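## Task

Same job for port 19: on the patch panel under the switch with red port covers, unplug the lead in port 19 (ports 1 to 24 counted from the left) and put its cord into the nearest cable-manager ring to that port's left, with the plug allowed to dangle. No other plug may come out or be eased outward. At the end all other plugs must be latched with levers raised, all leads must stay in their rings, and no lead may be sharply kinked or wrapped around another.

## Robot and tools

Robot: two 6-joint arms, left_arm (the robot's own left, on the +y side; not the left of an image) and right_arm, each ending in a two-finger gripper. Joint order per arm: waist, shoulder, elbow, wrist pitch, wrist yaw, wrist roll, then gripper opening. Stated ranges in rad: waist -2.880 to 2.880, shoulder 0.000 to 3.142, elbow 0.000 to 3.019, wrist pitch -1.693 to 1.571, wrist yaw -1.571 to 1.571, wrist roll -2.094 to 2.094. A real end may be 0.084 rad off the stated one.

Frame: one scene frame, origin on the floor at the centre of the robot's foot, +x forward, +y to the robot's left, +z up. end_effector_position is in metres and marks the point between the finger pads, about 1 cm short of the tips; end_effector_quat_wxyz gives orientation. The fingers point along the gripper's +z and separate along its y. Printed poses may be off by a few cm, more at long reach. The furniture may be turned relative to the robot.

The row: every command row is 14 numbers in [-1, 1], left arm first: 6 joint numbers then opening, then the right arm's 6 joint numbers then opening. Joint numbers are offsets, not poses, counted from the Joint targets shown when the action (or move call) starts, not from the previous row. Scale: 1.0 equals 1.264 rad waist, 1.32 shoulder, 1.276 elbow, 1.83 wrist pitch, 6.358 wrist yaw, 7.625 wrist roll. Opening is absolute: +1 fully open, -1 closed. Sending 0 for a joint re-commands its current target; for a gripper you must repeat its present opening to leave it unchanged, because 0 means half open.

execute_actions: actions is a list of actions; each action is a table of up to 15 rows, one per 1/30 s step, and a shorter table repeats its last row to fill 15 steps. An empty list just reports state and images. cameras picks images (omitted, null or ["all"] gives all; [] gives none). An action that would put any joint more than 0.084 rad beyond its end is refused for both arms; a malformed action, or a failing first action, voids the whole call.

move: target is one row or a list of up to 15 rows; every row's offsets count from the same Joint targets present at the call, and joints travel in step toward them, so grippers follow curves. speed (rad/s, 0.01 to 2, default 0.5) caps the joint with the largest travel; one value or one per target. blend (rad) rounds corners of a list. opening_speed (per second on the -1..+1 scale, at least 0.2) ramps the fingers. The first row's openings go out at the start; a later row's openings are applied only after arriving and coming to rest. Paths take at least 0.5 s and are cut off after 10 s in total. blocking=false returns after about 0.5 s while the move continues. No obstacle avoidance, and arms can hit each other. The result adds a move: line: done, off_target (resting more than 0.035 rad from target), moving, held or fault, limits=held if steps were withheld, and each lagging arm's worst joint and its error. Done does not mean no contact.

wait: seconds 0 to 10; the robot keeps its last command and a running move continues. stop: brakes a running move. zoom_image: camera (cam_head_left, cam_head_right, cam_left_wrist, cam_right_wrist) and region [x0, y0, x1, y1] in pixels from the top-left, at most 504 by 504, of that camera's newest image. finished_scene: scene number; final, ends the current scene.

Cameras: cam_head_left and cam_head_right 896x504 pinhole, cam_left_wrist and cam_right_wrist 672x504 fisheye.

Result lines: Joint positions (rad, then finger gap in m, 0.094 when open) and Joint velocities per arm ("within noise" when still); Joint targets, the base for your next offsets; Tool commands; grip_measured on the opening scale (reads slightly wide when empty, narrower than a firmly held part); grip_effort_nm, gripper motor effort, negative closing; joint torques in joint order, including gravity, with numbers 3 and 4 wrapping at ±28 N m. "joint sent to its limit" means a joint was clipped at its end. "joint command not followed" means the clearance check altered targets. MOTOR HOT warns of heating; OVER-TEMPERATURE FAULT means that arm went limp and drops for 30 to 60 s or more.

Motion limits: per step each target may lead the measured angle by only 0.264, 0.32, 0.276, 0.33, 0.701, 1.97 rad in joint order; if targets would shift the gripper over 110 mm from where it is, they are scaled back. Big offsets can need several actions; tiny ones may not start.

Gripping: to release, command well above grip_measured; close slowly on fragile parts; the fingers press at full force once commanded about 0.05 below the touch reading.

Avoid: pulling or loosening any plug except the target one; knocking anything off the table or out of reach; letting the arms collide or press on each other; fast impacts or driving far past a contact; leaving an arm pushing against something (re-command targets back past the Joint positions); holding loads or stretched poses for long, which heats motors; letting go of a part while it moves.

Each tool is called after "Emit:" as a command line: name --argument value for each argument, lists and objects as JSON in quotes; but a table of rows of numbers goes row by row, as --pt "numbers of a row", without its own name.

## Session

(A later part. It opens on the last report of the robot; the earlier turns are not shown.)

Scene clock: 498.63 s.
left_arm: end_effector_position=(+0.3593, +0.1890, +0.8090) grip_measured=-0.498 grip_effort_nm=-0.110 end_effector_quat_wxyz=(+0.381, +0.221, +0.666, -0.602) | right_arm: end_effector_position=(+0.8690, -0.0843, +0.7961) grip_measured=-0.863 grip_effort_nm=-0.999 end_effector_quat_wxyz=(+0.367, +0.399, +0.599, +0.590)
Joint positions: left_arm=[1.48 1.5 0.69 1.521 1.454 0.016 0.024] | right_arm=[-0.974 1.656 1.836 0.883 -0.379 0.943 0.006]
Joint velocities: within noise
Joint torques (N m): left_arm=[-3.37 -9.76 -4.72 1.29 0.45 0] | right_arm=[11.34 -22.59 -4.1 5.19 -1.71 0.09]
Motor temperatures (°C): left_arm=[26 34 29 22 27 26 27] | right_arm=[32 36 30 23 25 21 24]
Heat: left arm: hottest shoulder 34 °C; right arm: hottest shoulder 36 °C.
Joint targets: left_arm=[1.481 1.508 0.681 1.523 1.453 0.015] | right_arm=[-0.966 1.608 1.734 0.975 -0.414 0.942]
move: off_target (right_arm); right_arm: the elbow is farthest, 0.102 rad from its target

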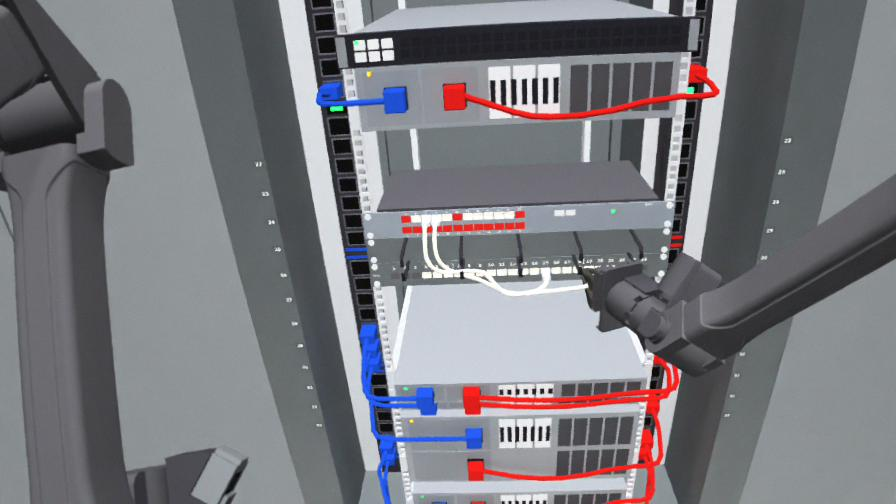

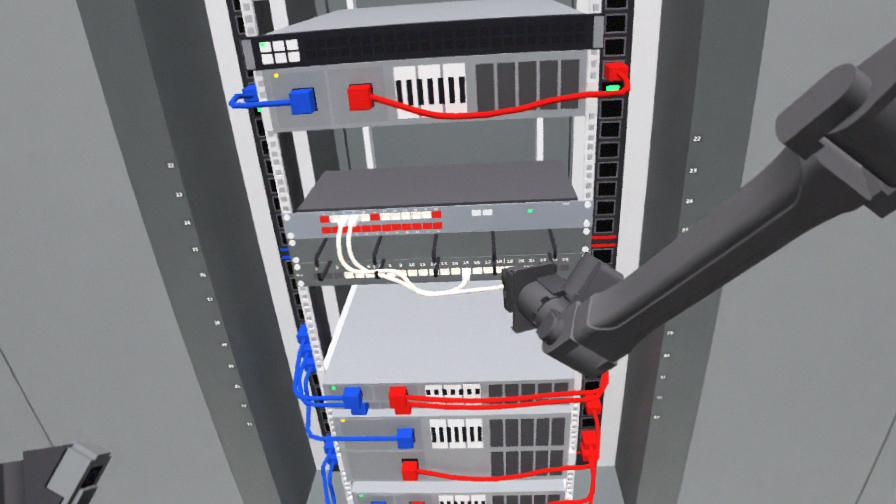

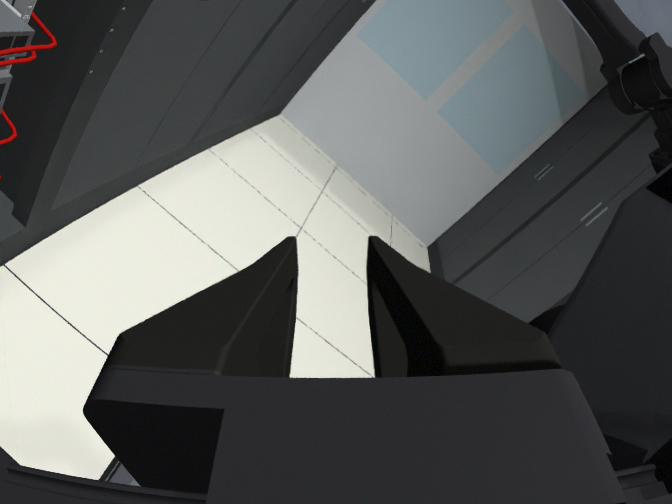

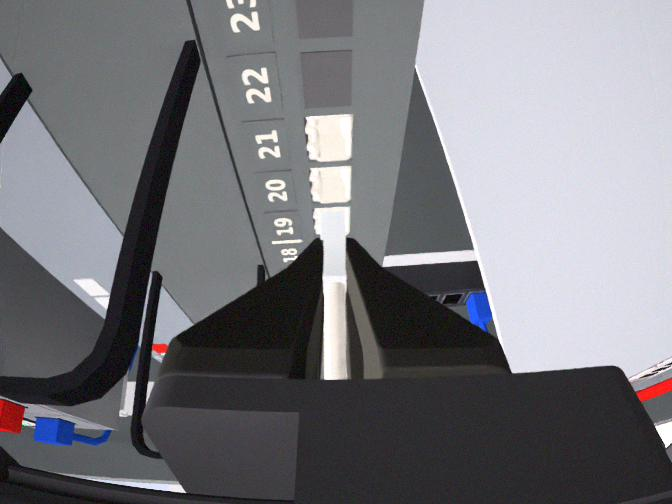

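Emit:
move --target '[0,0,0,0,0,0,-0.5,0.0,0.0545,0,-0.0546,0,0,-1]' --speed 0.2 --cameras '["cam_right_wrist"]'

Scene clock: 521.17 s.
left_arm: end_effector_position=(+0.3593, +0.1890, +0.8090) grip_measured=-0.498 grip_effort_nm=-0.115 end_effector_quat_wxyz=(+0.381, +0.221, +0.666, -0.602) | right_arm: end_effector_position=(+0.8678, -0.0827, +0.7943) grip_measured=-0.863 grip_effort_nm=-0.999 end_effector_quat_wxyz=(+0.363, +0.398, +0.601, +0.589)
Joint positions: left_arm=[1.48 1.5 0.69 1.521 1.454 0.016 0.024] | right_arm=[-0.974 1.656 1.834 0.874 -0.381 0.942 0.006]
Joint velocities: within noise
Joint torques (N m): left_arm=[-3.43 -9.99 -4.66 1.25 0.45 -0.01] | right_arm=[11.28 -16.79 -3.97 1.61 -1.65 0.09]
Motor temperatures (°C): left_arm=[26 34 29 22 27 26 27] | right_arm=[32 42 29 24 30 21 25]
Heat: left arm: hottest shoulder 34 °C; right arm: hottest shoulder 42 °C.
Joint targets: left_arm=[1.481 1.508 0.681 1.523 1.453 0.015] | right_arm=[-0.966 1.680 1.734 0.875 -0.414 0.941]
move: off_target (right_arm); right_arm: the elbow is farthest, 0.100 rad from its target
Images, in order (width x height): cam_right_wrist 672x504.

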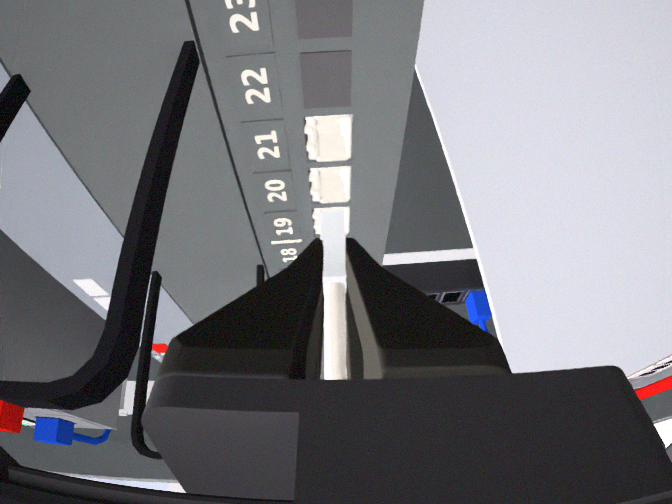

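Emit:
move --target '[0,0,0,0,0,0,-0.5,0.0,0.0303,-0.0235,-0.006,0,0,-1]' --speed 0.2 --cameras '["cam_right_wrist"]'

Scene clock: 531.47 s.
left_arm: end_effector_position=(+0.3593, +0.1890, +0.8090) grip_measured=-0.498 grip_effort_nm=-0.110 end_effector_quat_wxyz=(+0.381, +0.221, +0.666, -0.602) | right_arm: end_effector_position=(+0.8672, -0.0821, +0.7936) grip_measured=-0.863 grip_effort_nm=-0.999 end_effector_quat_wxyz=(+0.362, +0.399, +0.602, +0.589)
Joint positions: left_arm=[1.48 1.5 0.69 1.521 1.454 0.016 0.024] | right_arm=[-0.974 1.656 1.833 0.871 -0.381 0.941 0.006]
Joint velocities: within noise
Joint torques (N m): left_arm=[-3.43 -9.99 -4.67 1.31 0.44 -0.01] | right_arm=[11.11 -14.39 -4.82 1.22 -1.46 0.11]
Motor temperatures (°C): left_arm=[26 34 29 22 27 26 27] | right_arm=[32 41 28 23 31 21 25]
Heat: left arm: hottest shoulder 34 °C; right arm: hottest shoulder 41 °C.
Joint targets: left_arm=[1.481 1.508 0.681 1.523 1.453 0.015] | right_arm=[-0.967 1.711 1.722 0.865 -0.409 0.941]
move: off_target (right_arm); right_arm: the elbow is farthest, 0.129 rad from its target
Images, in order (width x height): cam_right_wrist 672x504.

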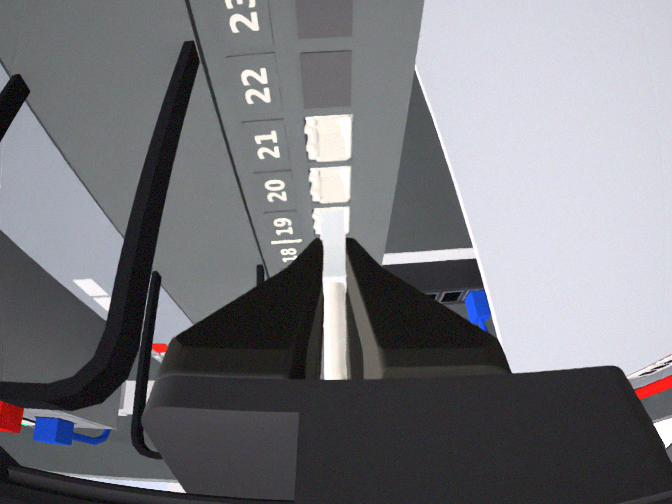

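Emit:
zoom_image --camera "cam_right_wrist" --region '[260, 150, 410, 300]'

Scaled by 3.360 from the camera's 672x504 image, which has a finer 960x720 frame.

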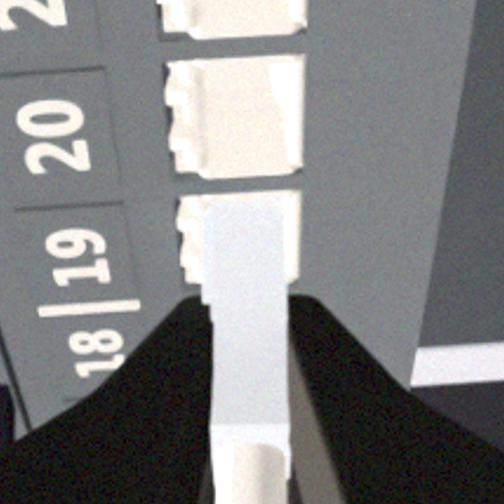

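Emit:
move --target '[0,0,0,0,0,0,-0.5,0.0,-0.0841,-0.036,0.0836,-0.0006,0,-1]' --speed 0.15 --cameras '["cam_right_wrist","cam_head_left"]'

Emit:
zoom_image --camera "cam_right_wrist" --region '[260, 150, 410, 300]'

Scene clock: 578.73 s.
left_arm: end_effector_position=(+0.3593, +0.1890, +0.8090) grip_measured=-0.498 grip_effort_nm=-0.110 end_effector_quat_wxyz=(+0.381, +0.221, +0.666, -0.602) | right_arm: end_effector_position=(+0.8678, -0.0848, +0.7961) grip_measured=-0.864 grip_effort_nm=-1.004 end_effector_quat_wxyz=(+0.370, +0.404, +0.598, +0.585)
Joint positions: left_arm=[1.48 1.5 0.69 1.521 1.454 0.016 0.024] | right_arm=[-0.971 1.653 1.827 0.891 -0.363 0.941 0.006]
Joint velocities: within noise
Joint torques (N m): left_arm=[-3.49 -9.88 -4.7 1.31 0.43 -0.01] | right_arm=[10.93 -23.12 -8.16 6.72 -2.31 0.09]
Motor temperatures (°C): left_arm=[26 34 29 22 27 26 27] | right_arm=[31 38 27 23 32 21 26]
Heat: left arm: hottest shoulder 34 °C; right arm: hottest shoulder 38 °C.
Joint targets: left_arm=[1.481 1.508 0.681 1.523 1.453 0.015] | right_arm=[-0.968 1.600 1.676 1.018 -0.413 0.941]
move: off_target (right_arm); right_arm: the elbow is farthest, 0.151 rad from its target
Images, in order (width x height): cam_head_left 896x504, cam_right_wrist 672x504.

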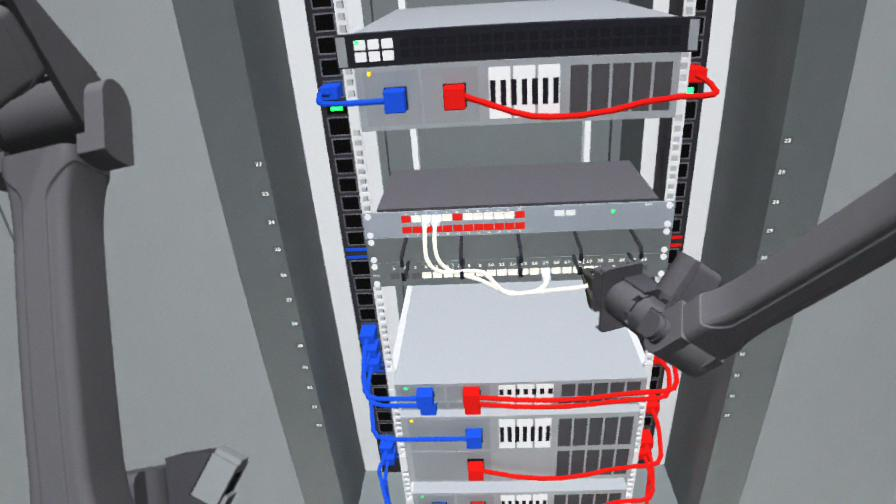

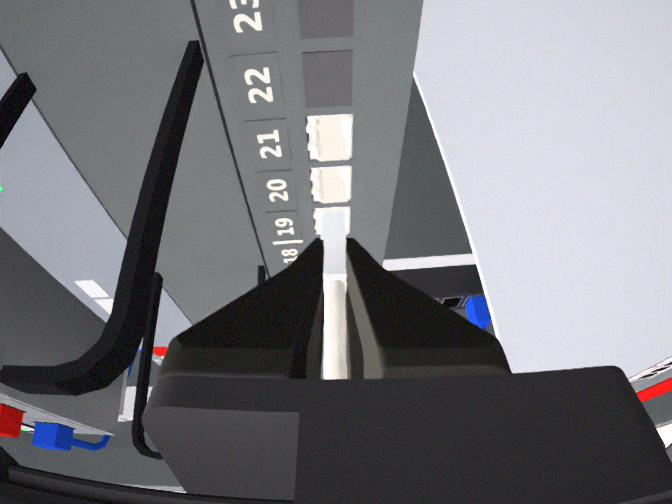

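Scaled by 3.360 from the camera's 672x504 image, which has a finer 960x720 frame.

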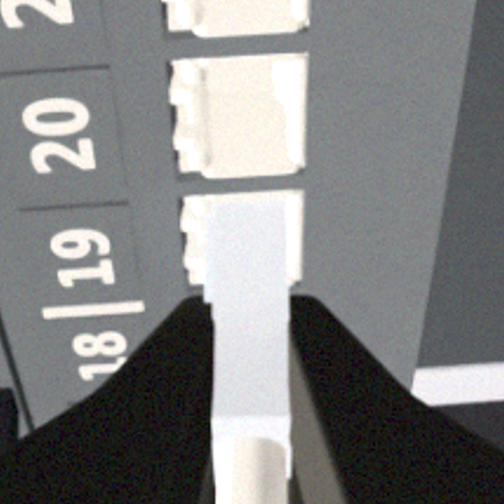

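Emit:
wait --seconds 0.1 --cameras '["cam_head_right","cam_head_left"]'

Emit:
zoom_image --camera "cam_head_right" --region '[490, 255, 520, 285]'

Emit:
zoom_image --camera "cam_head_left" --region '[575, 255, 605, 285]'

Scene clock: 604.83 s.
left_arm: end_effector_position=(+0.3593, +0.1890, +0.8090) grip_measured=-0.498 grip_effort_nm=-0.115 end_effector_quat_wxyz=(+0.381, +0.221, +0.666, -0.602) | right_arm: end_effector_position=(+0.8678, -0.0849, +0.7961) grip_measured=-0.864 grip_effort_nm=-0.999 end_effector_quat_wxyz=(+0.371, +0.404, +0.598, +0.585)
Joint positions: left_arm=[1.48 1.5 0.69 1.521 1.454 0.016 0.024] | right_arm=[-0.971 1.653 1.827 0.891 -0.363 0.941 0.006]
Joint velocities: within noise
Joint torques (N m): left_arm=[-3.43 -9.76 -4.64 1.31 0.45 0] | right_arm=[10.87 -23.24 -8.08 6.75 -2.33 0.11]
Motor temperatures (°C): left_arm=[26 34 29 22 27 26 27] | right_arm=[31 37 30 25 39 21 26]
Heat: left arm: hottest shoulder 34 °C; right arm: hottest wrist yaw 39 °C.
Joint targets: left_arm=[1.481 1.508 0.681 1.523 1.453 0.015] | right_arm=[-0.968 1.600 1.676 1.018 -0.413 0.941]
Tool commands: left_gripper/opening=-0.5 right_gripper/opening=-1.0
wait: 0.10 s; at rest from the start
Images, in order (width x height): cam_head_left 896x504, cam_head_right 896x504.

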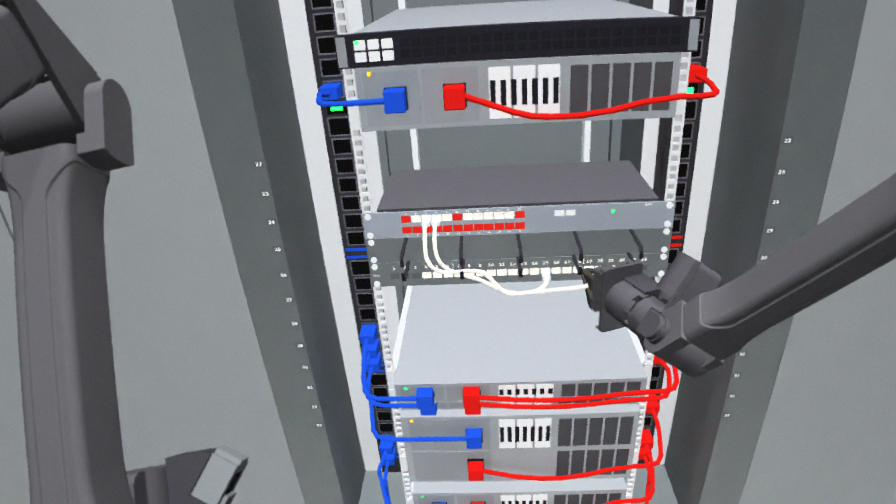

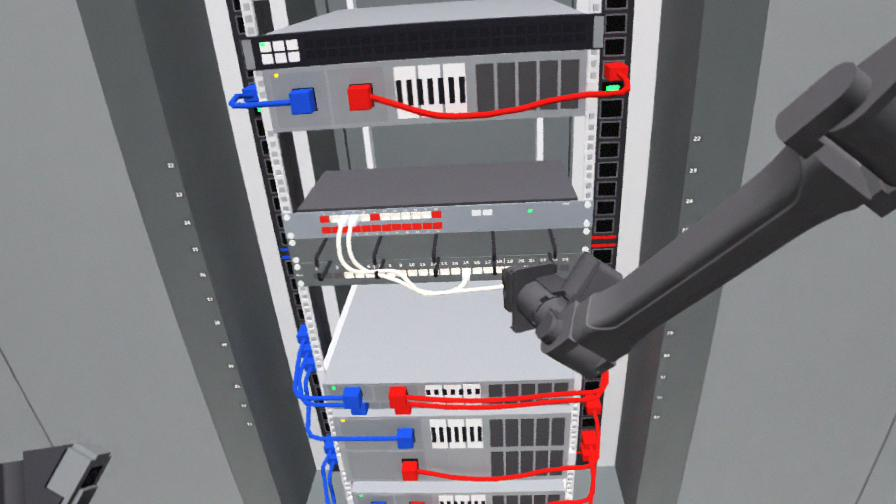

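Scaled by 16.800 from the camera's 896x504 image, which has a finer 1280x720 frame.

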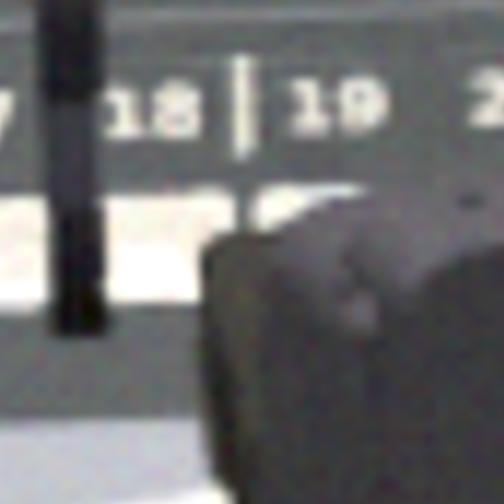

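Scaled by 16.800 from the camera's 896x504 image, which has a finer 1280x720 frame.

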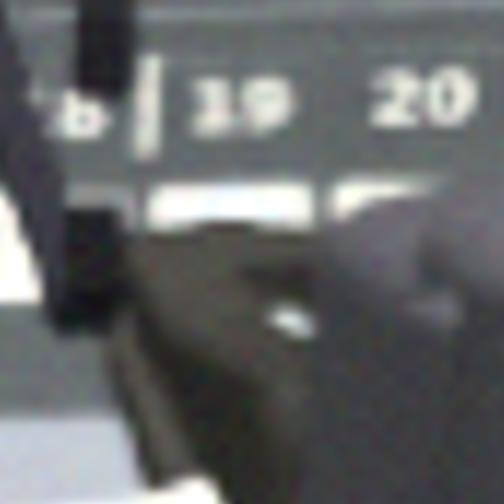

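Emit:
move --target '[0,0,0,0,0,0,-0.5,0.0,0.03,0.1425,-0.0753,0.0,0,-1]' --speed 0.2 --cameras '[]'

Emit:
move --target '[0,0,0,0,0,0,-0.5,0,0,0,0,0,0,-0.45]' --opening_speed 0.4 --cameras '["cam_right_wrist"]'

Emit:
zoom_image --camera "cam_right_wrist" --region '[260, 150, 410, 300]'

Scene clock: 632.57 s.
left_arm: end_effector_position=(+0.3593, +0.1890, +0.8090) grip_measured=-0.498 grip_effort_nm=-0.110 end_effector_quat_wxyz=(+0.381, +0.221, +0.666, -0.602) | right_arm: end_effector_position=(+0.8722, -0.0857, +0.7991) grip_measured=-0.864 grip_effort_nm=-0.994 end_effector_quat_wxyz=(+0.369, +0.396, +0.598, +0.591)
Joint positions: left_arm=[1.48 1.5 0.69 1.521 1.454 0.016 0.024] | right_arm=[-0.975 1.653 1.842 0.877 -0.385 0.941 0.006]
Joint velocities: within noise
Joint torques (N m): left_arm=[-3.49 -9.88 -4.66 1.26 0.44 -0.01] | right_arm=[10.99 -20.19 5.55 1.55 -1.48 0.1]
Motor temperatures (°C): left_arm=[26 34 29 22 27 26 27] | right_arm=[31 37 31 25 42 21 26]
Heat: left arm: hottest shoulder 34 °C; right arm: hottest wrist yaw 42 °C.
Joint targets: left_arm=[1.481 1.508 0.681 1.523 1.453 0.015] | right_arm=[-0.968 1.639 1.858 0.880 -0.413 0.941]
move: done
No camera images: "cameras" was empty.

Scene clock: 634.27 s.
left_arm: end_effector_position=(+0.3593, +0.1890, +0.8090) grip_measured=-0.498 grip_effort_nm=-0.115 end_effector_quat_wxyz=(+0.381, +0.221, +0.666, -0.602) | right_arm: end_effector_position=(+0.8710, -0.0826, +0.8017) grip_measured=-0.452 grip_effort_nm=0.110 end_effector_quat_wxyz=(+0.366, +0.387, +0.598, +0.599)
Joint positions: left_arm=[1.48 1.5 0.69 1.521 1.454 0.016 0.024] | right_arm=[-0.975 1.653 1.843 0.876 -0.41 0.941 0.026]
Joint velocities: within noise
Joint torques (N m): left_arm=[-3.37 -9.76 -4.64 1.28 0.44 -0.01] | right_arm=[11.16 -19.9 5.52 1.59 -0.51 0.09]
Motor temperatures (°C): left_arm=[26 34 29 22 27 26 27] | right_arm=[31 37 30 25 41 21 26]
Heat: left arm: hottest shoulder 34 °C; right arm: hottest wrist yaw 41 °C.
Joint targets: left_arm=[1.481 1.508 0.681 1.523 1.453 0.015] | right_arm=[-0.967 1.639 1.858 0.880 -0.413 0.941]
move: done
Images, in order (width x height): cam_right_wrist 672x504.

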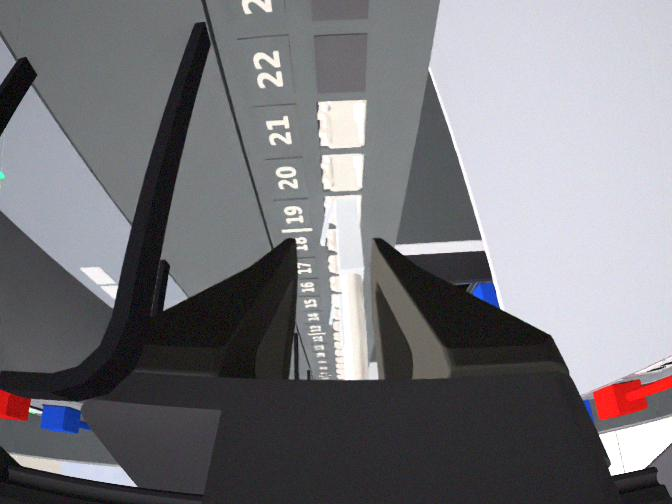

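Scaled by 3.360 from the camera's 672x504 image, which has a finer 960x720 frame.

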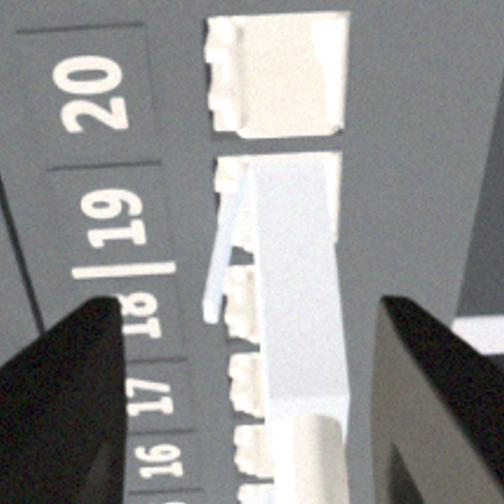

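Emit:
move --target '[0,0,0,0,0,0,-0.5,-0.0253,0.0364,0.0353,-0.0175,0,0,-0.45]' --speed 0.08 --cameras '["cam_right_wrist"]'

Emit:
zoom_image --camera "cam_right_wrist" --region '[260, 150, 410, 300]'

Scene clock: 647.57 s.
left_arm: end_effector_position=(+0.3593, +0.1890, +0.8090) grip_measured=-0.498 grip_effort_nm=-0.115 end_effector_quat_wxyz=(+0.381, +0.221, +0.666, -0.602) | right_arm: end_effector_position=(+0.8753, -0.0828, +0.7972) grip_measured=-0.451 grip_effort_nm=0.100 end_effector_quat_wxyz=(+0.365, +0.386, +0.600, +0.598)
Joint positions: left_arm=[1.48 1.5 0.69 1.521 1.454 0.016 0.024] | right_arm=[-0.979 1.665 1.869 0.858 -0.412 0.941 0.026]
Joint velocities: within noise
Joint torques (N m): left_arm=[-3.31 -9.88 -4.68 1.31 0.46 -0.02] | right_arm=[9.23 -17.44 7.28 1.07 -0.43 0.1]
Motor temperatures (°C): left_arm=[26 34 29 22 27 26 27] | right_arm=[31 37 30 24 37 21 25]
Heat: left arm: hottest shoulder 34 °C; right arm: hottest shoulder 37 °C.
Joint targets: left_arm=[1.481 1.508 0.681 1.523 1.453 0.015] | right_arm=[-1.000 1.687 1.903 0.848 -0.413 0.941]
move: done
Images, in order (width x height): cam_right_wrist 672x504.

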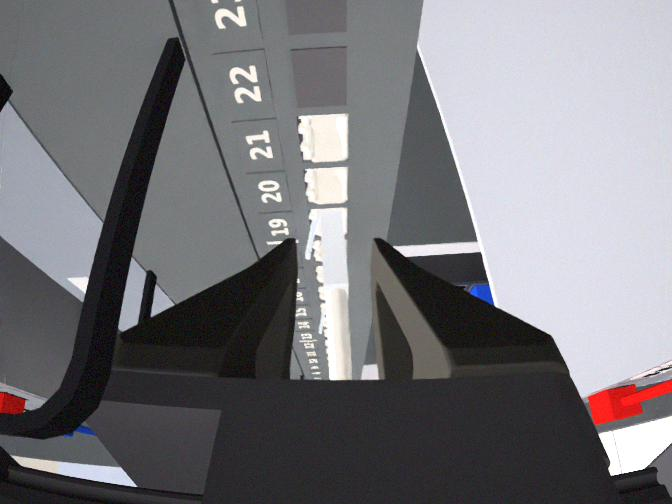

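Scaled by 3.360 from the camera's 672x504 image, which has a finer 960x720 frame.

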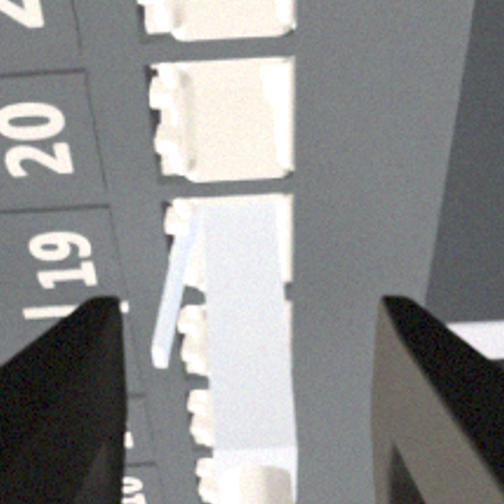

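Emit:
move --target '[0,0,0,0,0,0,-0.5,0,0.001,0.0055,-0.003,0,0,-0.45]' --speed 0.08 --cameras '[]'

Emit:
move --target '[0,0,0,0,0,0,-0.5,0,0,0,0,0,0,-1]' --opening_speed 0.4 --cameras '["cam_right_wrist"]'

Emit:
zoom_image --camera "cam_right_wrist" --region '[300, 180, 380, 280]'

Scene clock: 661.30 s.
left_arm: end_effector_position=(+0.3593, +0.1890, +0.8090) grip_measured=-0.498 grip_effort_nm=-0.110 end_effector_quat_wxyz=(+0.381, +0.221, +0.666, -0.602) | right_arm: end_effector_position=(+0.8767, -0.0830, +0.7974) grip_measured=-0.451 grip_effort_nm=0.105 end_effector_quat_wxyz=(+0.364, +0.386, +0.600, +0.598)
Joint positions: left_arm=[1.48 1.5 0.69 1.521 1.454 0.016 0.024] | right_arm=[-0.979 1.666 1.874 0.853 -0.412 0.941 0.026]
Joint velocities: within noise
Joint torques (N m): left_arm=[-3.31 -9.76 -4.63 1.25 0.45 -0.01] | right_arm=[9.17 -16.97 7.39 1.05 -0.41 0.1]
Motor temperatures (°C): left_arm=[26 34 29 22 27 26 27] | right_arm=[31 40 30 24 34 21 25]
Heat: left arm: hottest shoulder 34 °C; right arm: hottest shoulder 40 °C.
Joint targets: left_arm=[1.481 1.508 0.681 1.523 1.453 0.015] | right_arm=[-0.999 1.689 1.910 0.843 -0.413 0.941]
move: off_target (right_arm); right_arm: the elbow is farthest, 0.036 rad from its target
No camera images: "cameras" was empty.

Scene clock: 662.90 s.
left_arm: end_effector_position=(+0.3593, +0.1890, +0.8090) grip_measured=-0.498 grip_effort_nm=-0.110 end_effector_quat_wxyz=(+0.381, +0.221, +0.666, -0.602) | right_arm: end_effector_position=(+0.8769, -0.0830, +0.7977) grip_measured=-0.861 grip_effort_nm=-0.994 end_effector_quat_wxyz=(+0.364, +0.385, +0.600, +0.599)
Joint positions: left_arm=[1.48 1.5 0.69 1.521 1.454 0.016 0.024] | right_arm=[-0.98 1.666 1.875 0.852 -0.415 0.941 0.007]
Joint velocities: within noise
Joint torques (N m): left_arm=[-3.25 -9.88 -4.64 1.36 0.43 0] | right_arm=[9.05 -17.2 7.25 1.1 -0.33 0.1]
Motor temperatures (°C): left_arm=[26 34 29 22 27 26 27] | right_arm=[31 40 30 24 34 21 25]
Heat: left arm: hottest shoulder 34 °C; right arm: hottest shoulder 40 °C.
Joint targets: left_arm=[1.481 1.508 0.681 1.523 1.453 0.015] | right_arm=[-1.000 1.689 1.910 0.843 -0.413 0.941]
move: done
Images, in order (width x height): cam_right_wrist 672x504.

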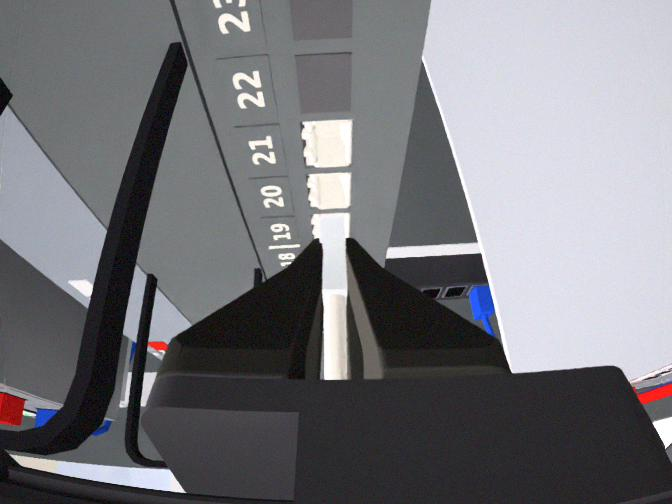

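Scaled by 5.040 from the camera's 672x504 image, which has a finer 960x720 frame.

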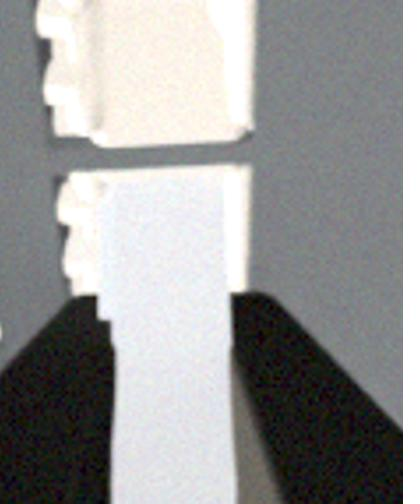

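Emit:
move --pt "0 0 0 0 0 0 -0.5 0 -0.0265 -0.031 0.009 0 0 -1" --pt "0 0 0 0 0 0 -0.5 0 -0.0545 -0.1254 0.0571 0 0 -1" --speed 0.15 --cameras '["cam_right_wrist"]'

Emit:
zoom_image --camera "cam_right_wrist" --region '[260, 150, 410, 300]'

Scene clock: 677.57 s.
left_arm: end_effector_position=(+0.3593, +0.1890, +0.8090) grip_measured=-0.498 grip_effort_nm=-0.115 end_effector_quat_wxyz=(+0.381, +0.221, +0.666, -0.602) | right_arm: end_effector_position=(+0.8436, -0.0785, +0.7913) grip_measured=-0.862 grip_effort_nm=-0.999 end_effector_quat_wxyz=(+0.358, +0.387, +0.604, +0.597)
Joint positions: left_arm=[1.48 1.5 0.69 1.521 1.454 0.016 0.024] | right_arm=[-0.982 1.642 1.759 0.93 -0.412 0.941 0.006]
Joint velocities: within noise
Joint torques (N m): left_arm=[-3.19 -9.82 -4.67 1.35 0.43 -0.01] | right_arm=[8.88 -20.13 3.1 2.19 -0.42 0.09]
Motor temperatures (°C): left_arm=[26 34 29 22 27 26 27] | right_arm=[31 40 30 23 33 21 26]
Heat: left arm: hottest shoulder 34 °C; right arm: hottest shoulder 40 °C.
Joint targets: left_arm=[1.481 1.508 0.681 1.523 1.453 0.015] | right_arm=[-0.999 1.617 1.750 0.947 -0.413 0.941]
move: done
Images, in order (width x height): cam_right_wrist 672x504.

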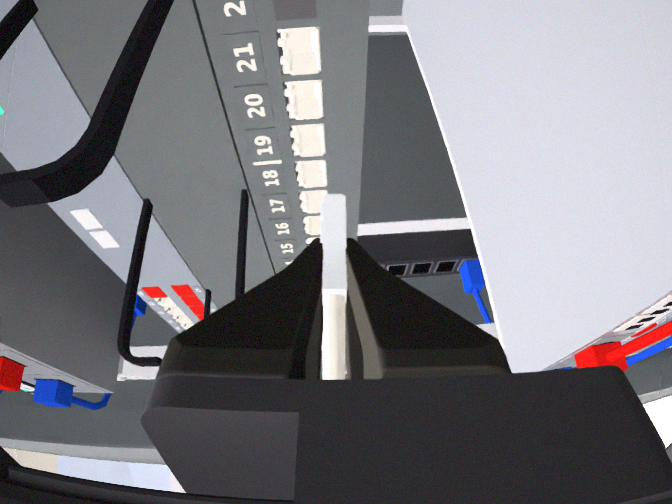

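Scaled by 3.360 from the camera's 672x504 image, which has a finer 960x720 frame.

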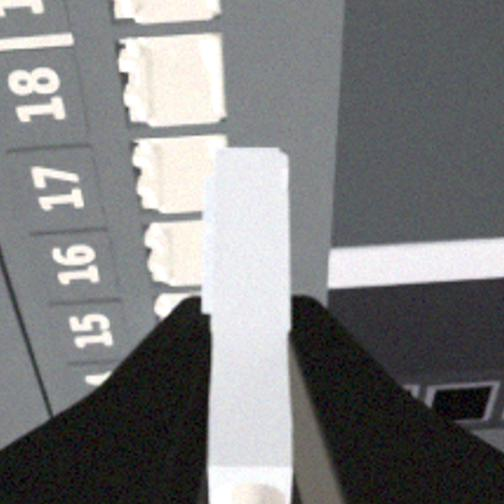

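Emit:
wait --seconds 0.1

Emit:
zoom_image --camera "cam_head_left" --region '[440, 250, 520, 310]'

Emit:
zoom_image --camera "cam_head_right" --region '[360, 250, 440, 310]'

Emit:
zoom_image --camera "cam_head_left" --region '[510, 240, 610, 315]'

Emit:
zoom_image --camera "cam_head_right" --region '[430, 240, 530, 315]'

Scene clock: 729.23 s.
left_arm: end_effector_position=(+0.3593, +0.1890, +0.8090) grip_measured=-0.498 grip_effort_nm=-0.110 end_effector_quat_wxyz=(+0.381, +0.221, +0.666, -0.602) | right_arm: end_effector_position=(+0.8436, -0.0785, +0.7913) grip_measured=-0.862 grip_effort_nm=-1.004 end_effector_quat_wxyz=(+0.358, +0.387, +0.604, +0.597)
Joint positions: left_arm=[1.48 1.5 0.69 1.521 1.454 0.016 0.024] | right_arm=[-0.982 1.642 1.759 0.93 -0.412 0.941 0.006]
Joint velocities: within noise
Joint torques (N m): left_arm=[-3.55 -9.82 -4.72 1.28 0.43 -0.01] | right_arm=[9.23 -20.42 3.03 2.22 -0.41 0.09]
Motor temperatures (°C): left_arm=[26 34 29 22 27 26 27] | right_arm=[31 44 27 23 31 21 27]
Heat: left arm: hottest shoulder 34 °C; right arm: hottest shoulder 44 °C.
Joint targets: left_arm=[1.481 1.508 0.681 1.523 1.453 0.015] | right_arm=[-0.999 1.617 1.750 0.947 -0.413 0.941]
Tool commands: left_gripper/opening=-0.5 right_gripper/opening=-1.0
wait: 0.10 s; at rest from the start

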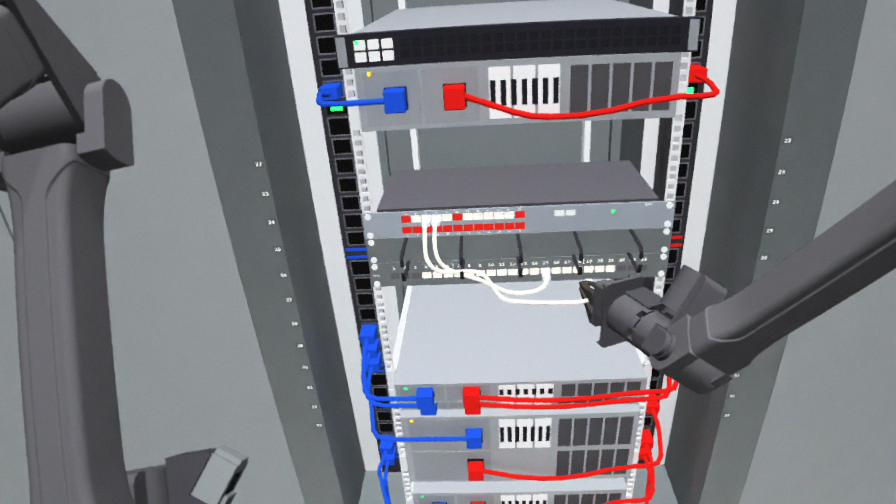

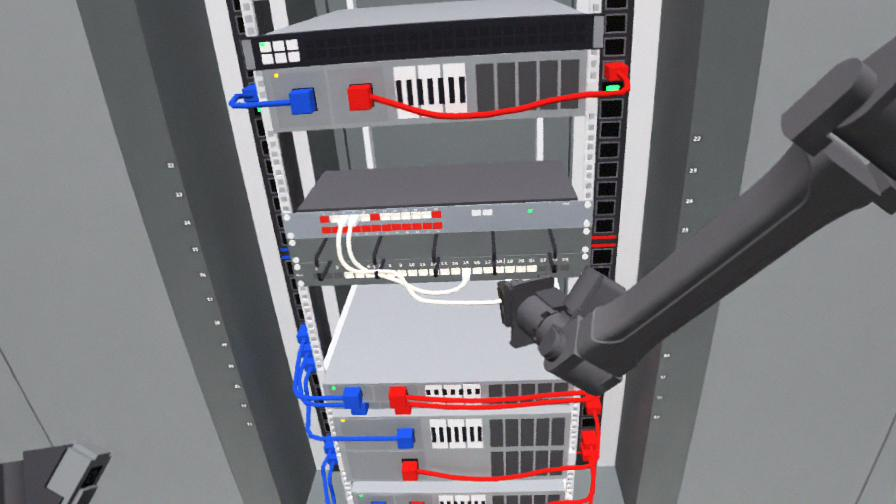

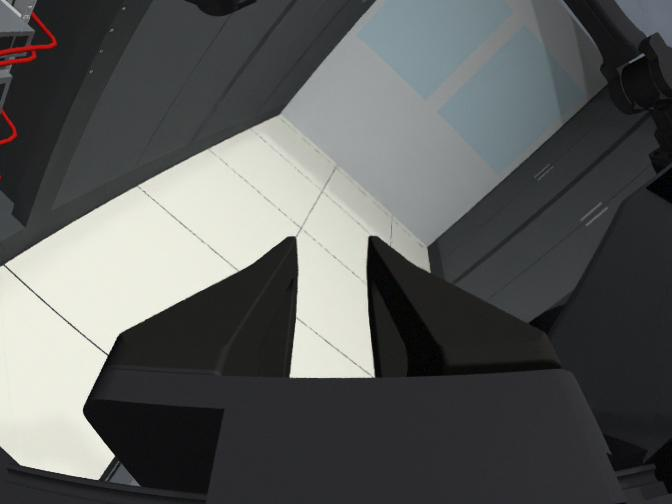

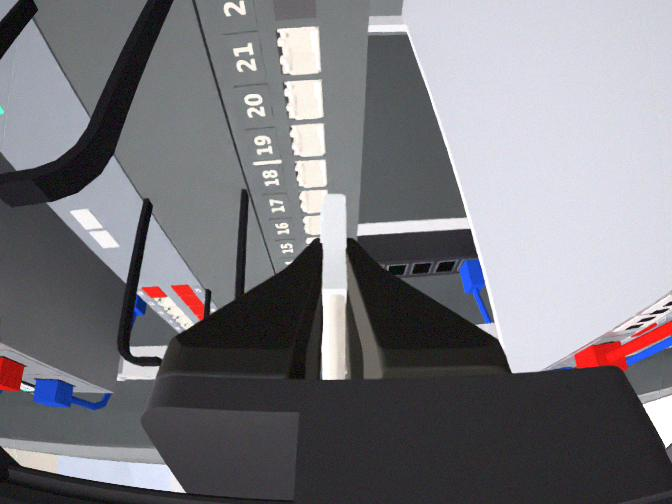

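Scaled by 6.300 from the camera's 896x504 image, which has a finer 1280x720 frame.

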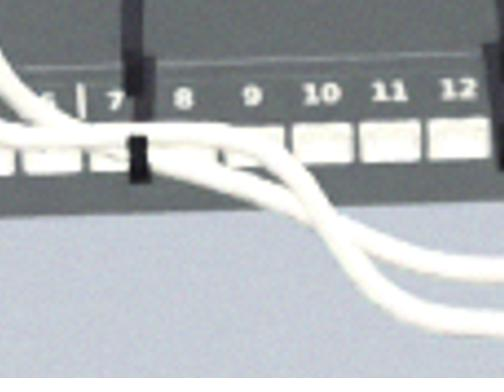

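Scaled by 6.300 from the camera's 896x504 image, which has a finer 1280x720 frame.

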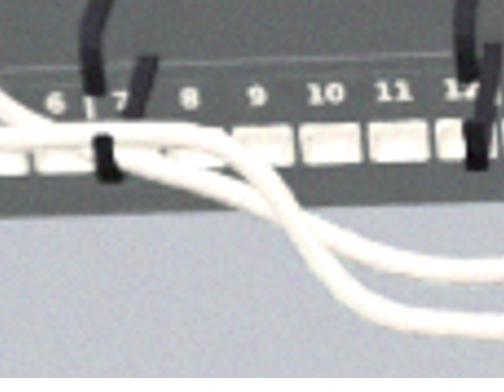

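Scaled by 5.040 from the camera's 896x504 image, which has a finer 1280x720 frame.

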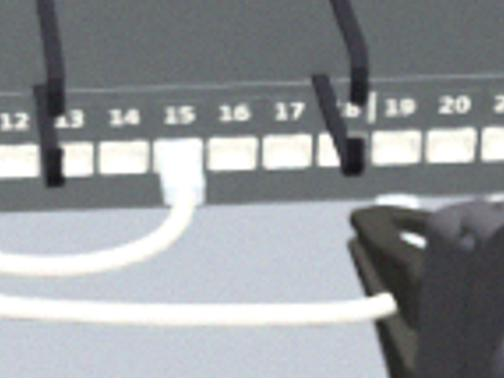

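Scaled by 5.040 from the camera's 896x504 image, which has a finer 1280x720 frame.

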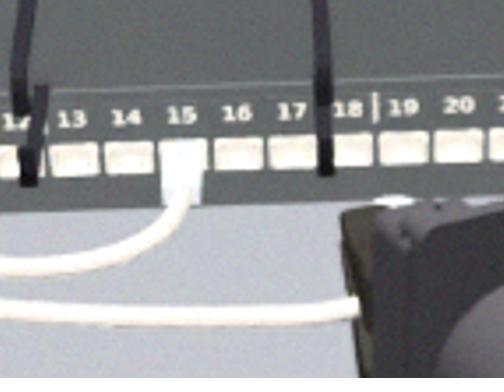

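Emit:
move --pt "0 0 0 0 0 0 -0.5 -0.0103 -0.0288 -0.1356 0.0672 0 0 -1" --pt "0 0 0 0 0 0 -0.5 0.1112 -0.0561 -0.2006 0.1798 0.0363 -0.0093 -1" --speed 0.2

Emit:
zoom_image --camera "cam_head_left" --region '[440, 220, 640, 340]'

Emit:
zoom_image --camera "cam_head_right" --region '[360, 220, 560, 340]'

Scene clock: 776.00 s.
left_arm: end_effector_position=(+0.3593, +0.1890, +0.8090) grip_measured=-0.498 grip_effort_nm=-0.110 end_effector_quat_wxyz=(+0.381, +0.221, +0.666, -0.602) | right_arm: end_effector_position=(+0.7953, -0.0876, +0.8446) grip_measured=-0.862 grip_effort_nm=-0.999 end_effector_quat_wxyz=(+0.438, +0.451, +0.551, +0.548)
Joint positions: left_arm=[1.48 1.5 0.69 1.521 1.454 0.016 0.024] | right_arm=[-0.88 1.567 1.503 1.259 -0.184 0.884 0.006]
Joint velocities: within noise
Joint torques (N m): left_arm=[-3.37 -9.76 -4.71 1.26 0.44 -0.02] | right_arm=[12.4 -17.61 1.73 2.19 -0.38 -0.04]
Motor temperatures (°C): left_arm=[26 34 29 22 27 26 27] | right_arm=[30 44 27 23 30 21 27]
Heat: left arm: hottest shoulder 34 °C; right arm: hottest shoulder 44 °C.
Joint targets: left_arm=[1.481 1.508 0.681 1.523 1.453 0.015] | right_arm=[-0.859 1.543 1.494 1.276 -0.182 0.871]
move: done

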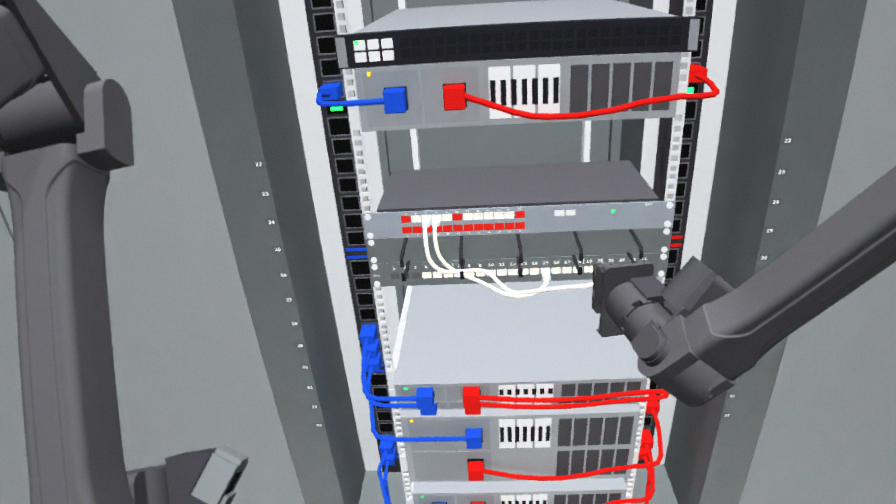

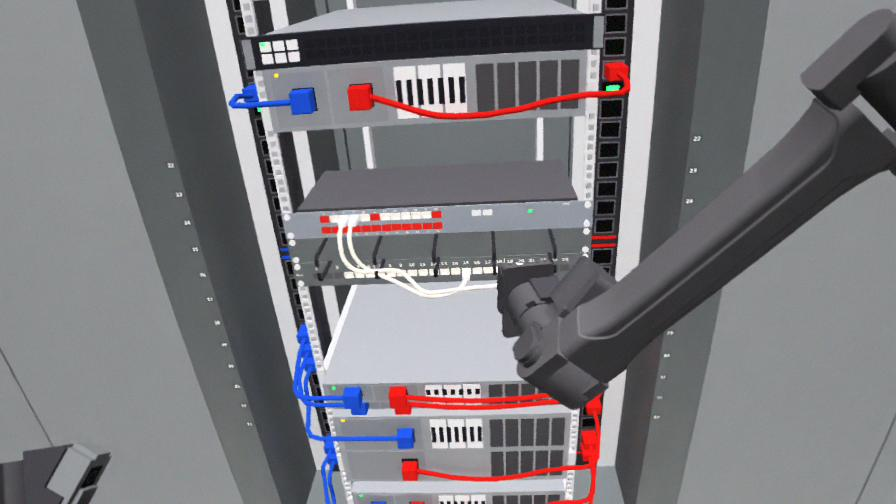

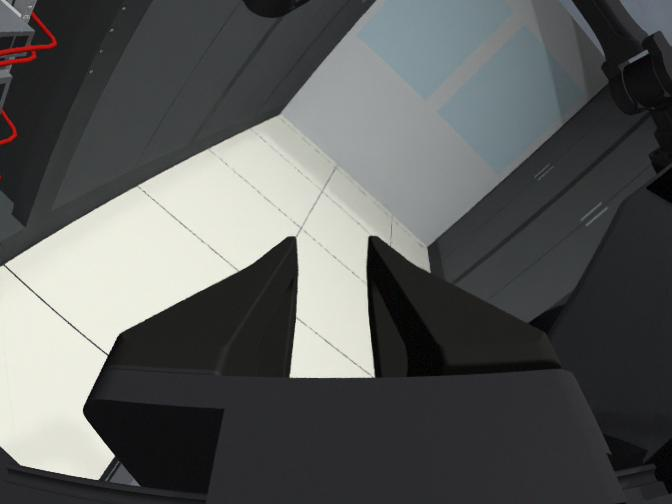

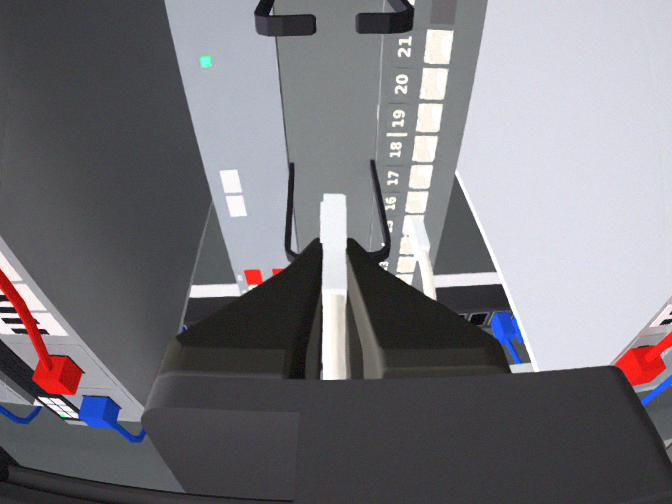

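Scaled by 2.520 from the camera's 896x504 image, which has a finer 1280x720 frame.

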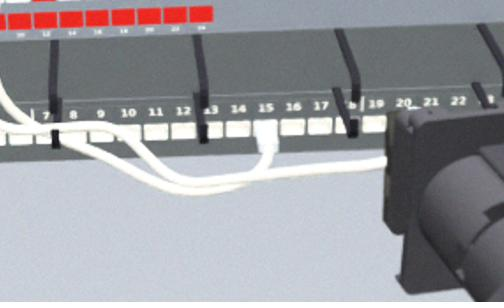

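Scaled by 2.520 from the camera's 896x504 image, which has a finer 1280x720 frame.

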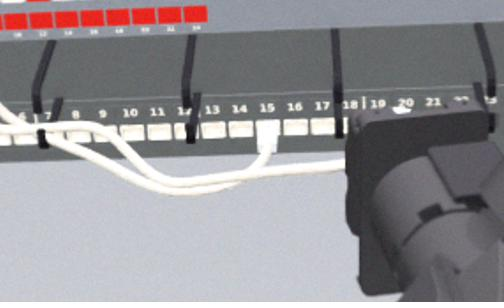

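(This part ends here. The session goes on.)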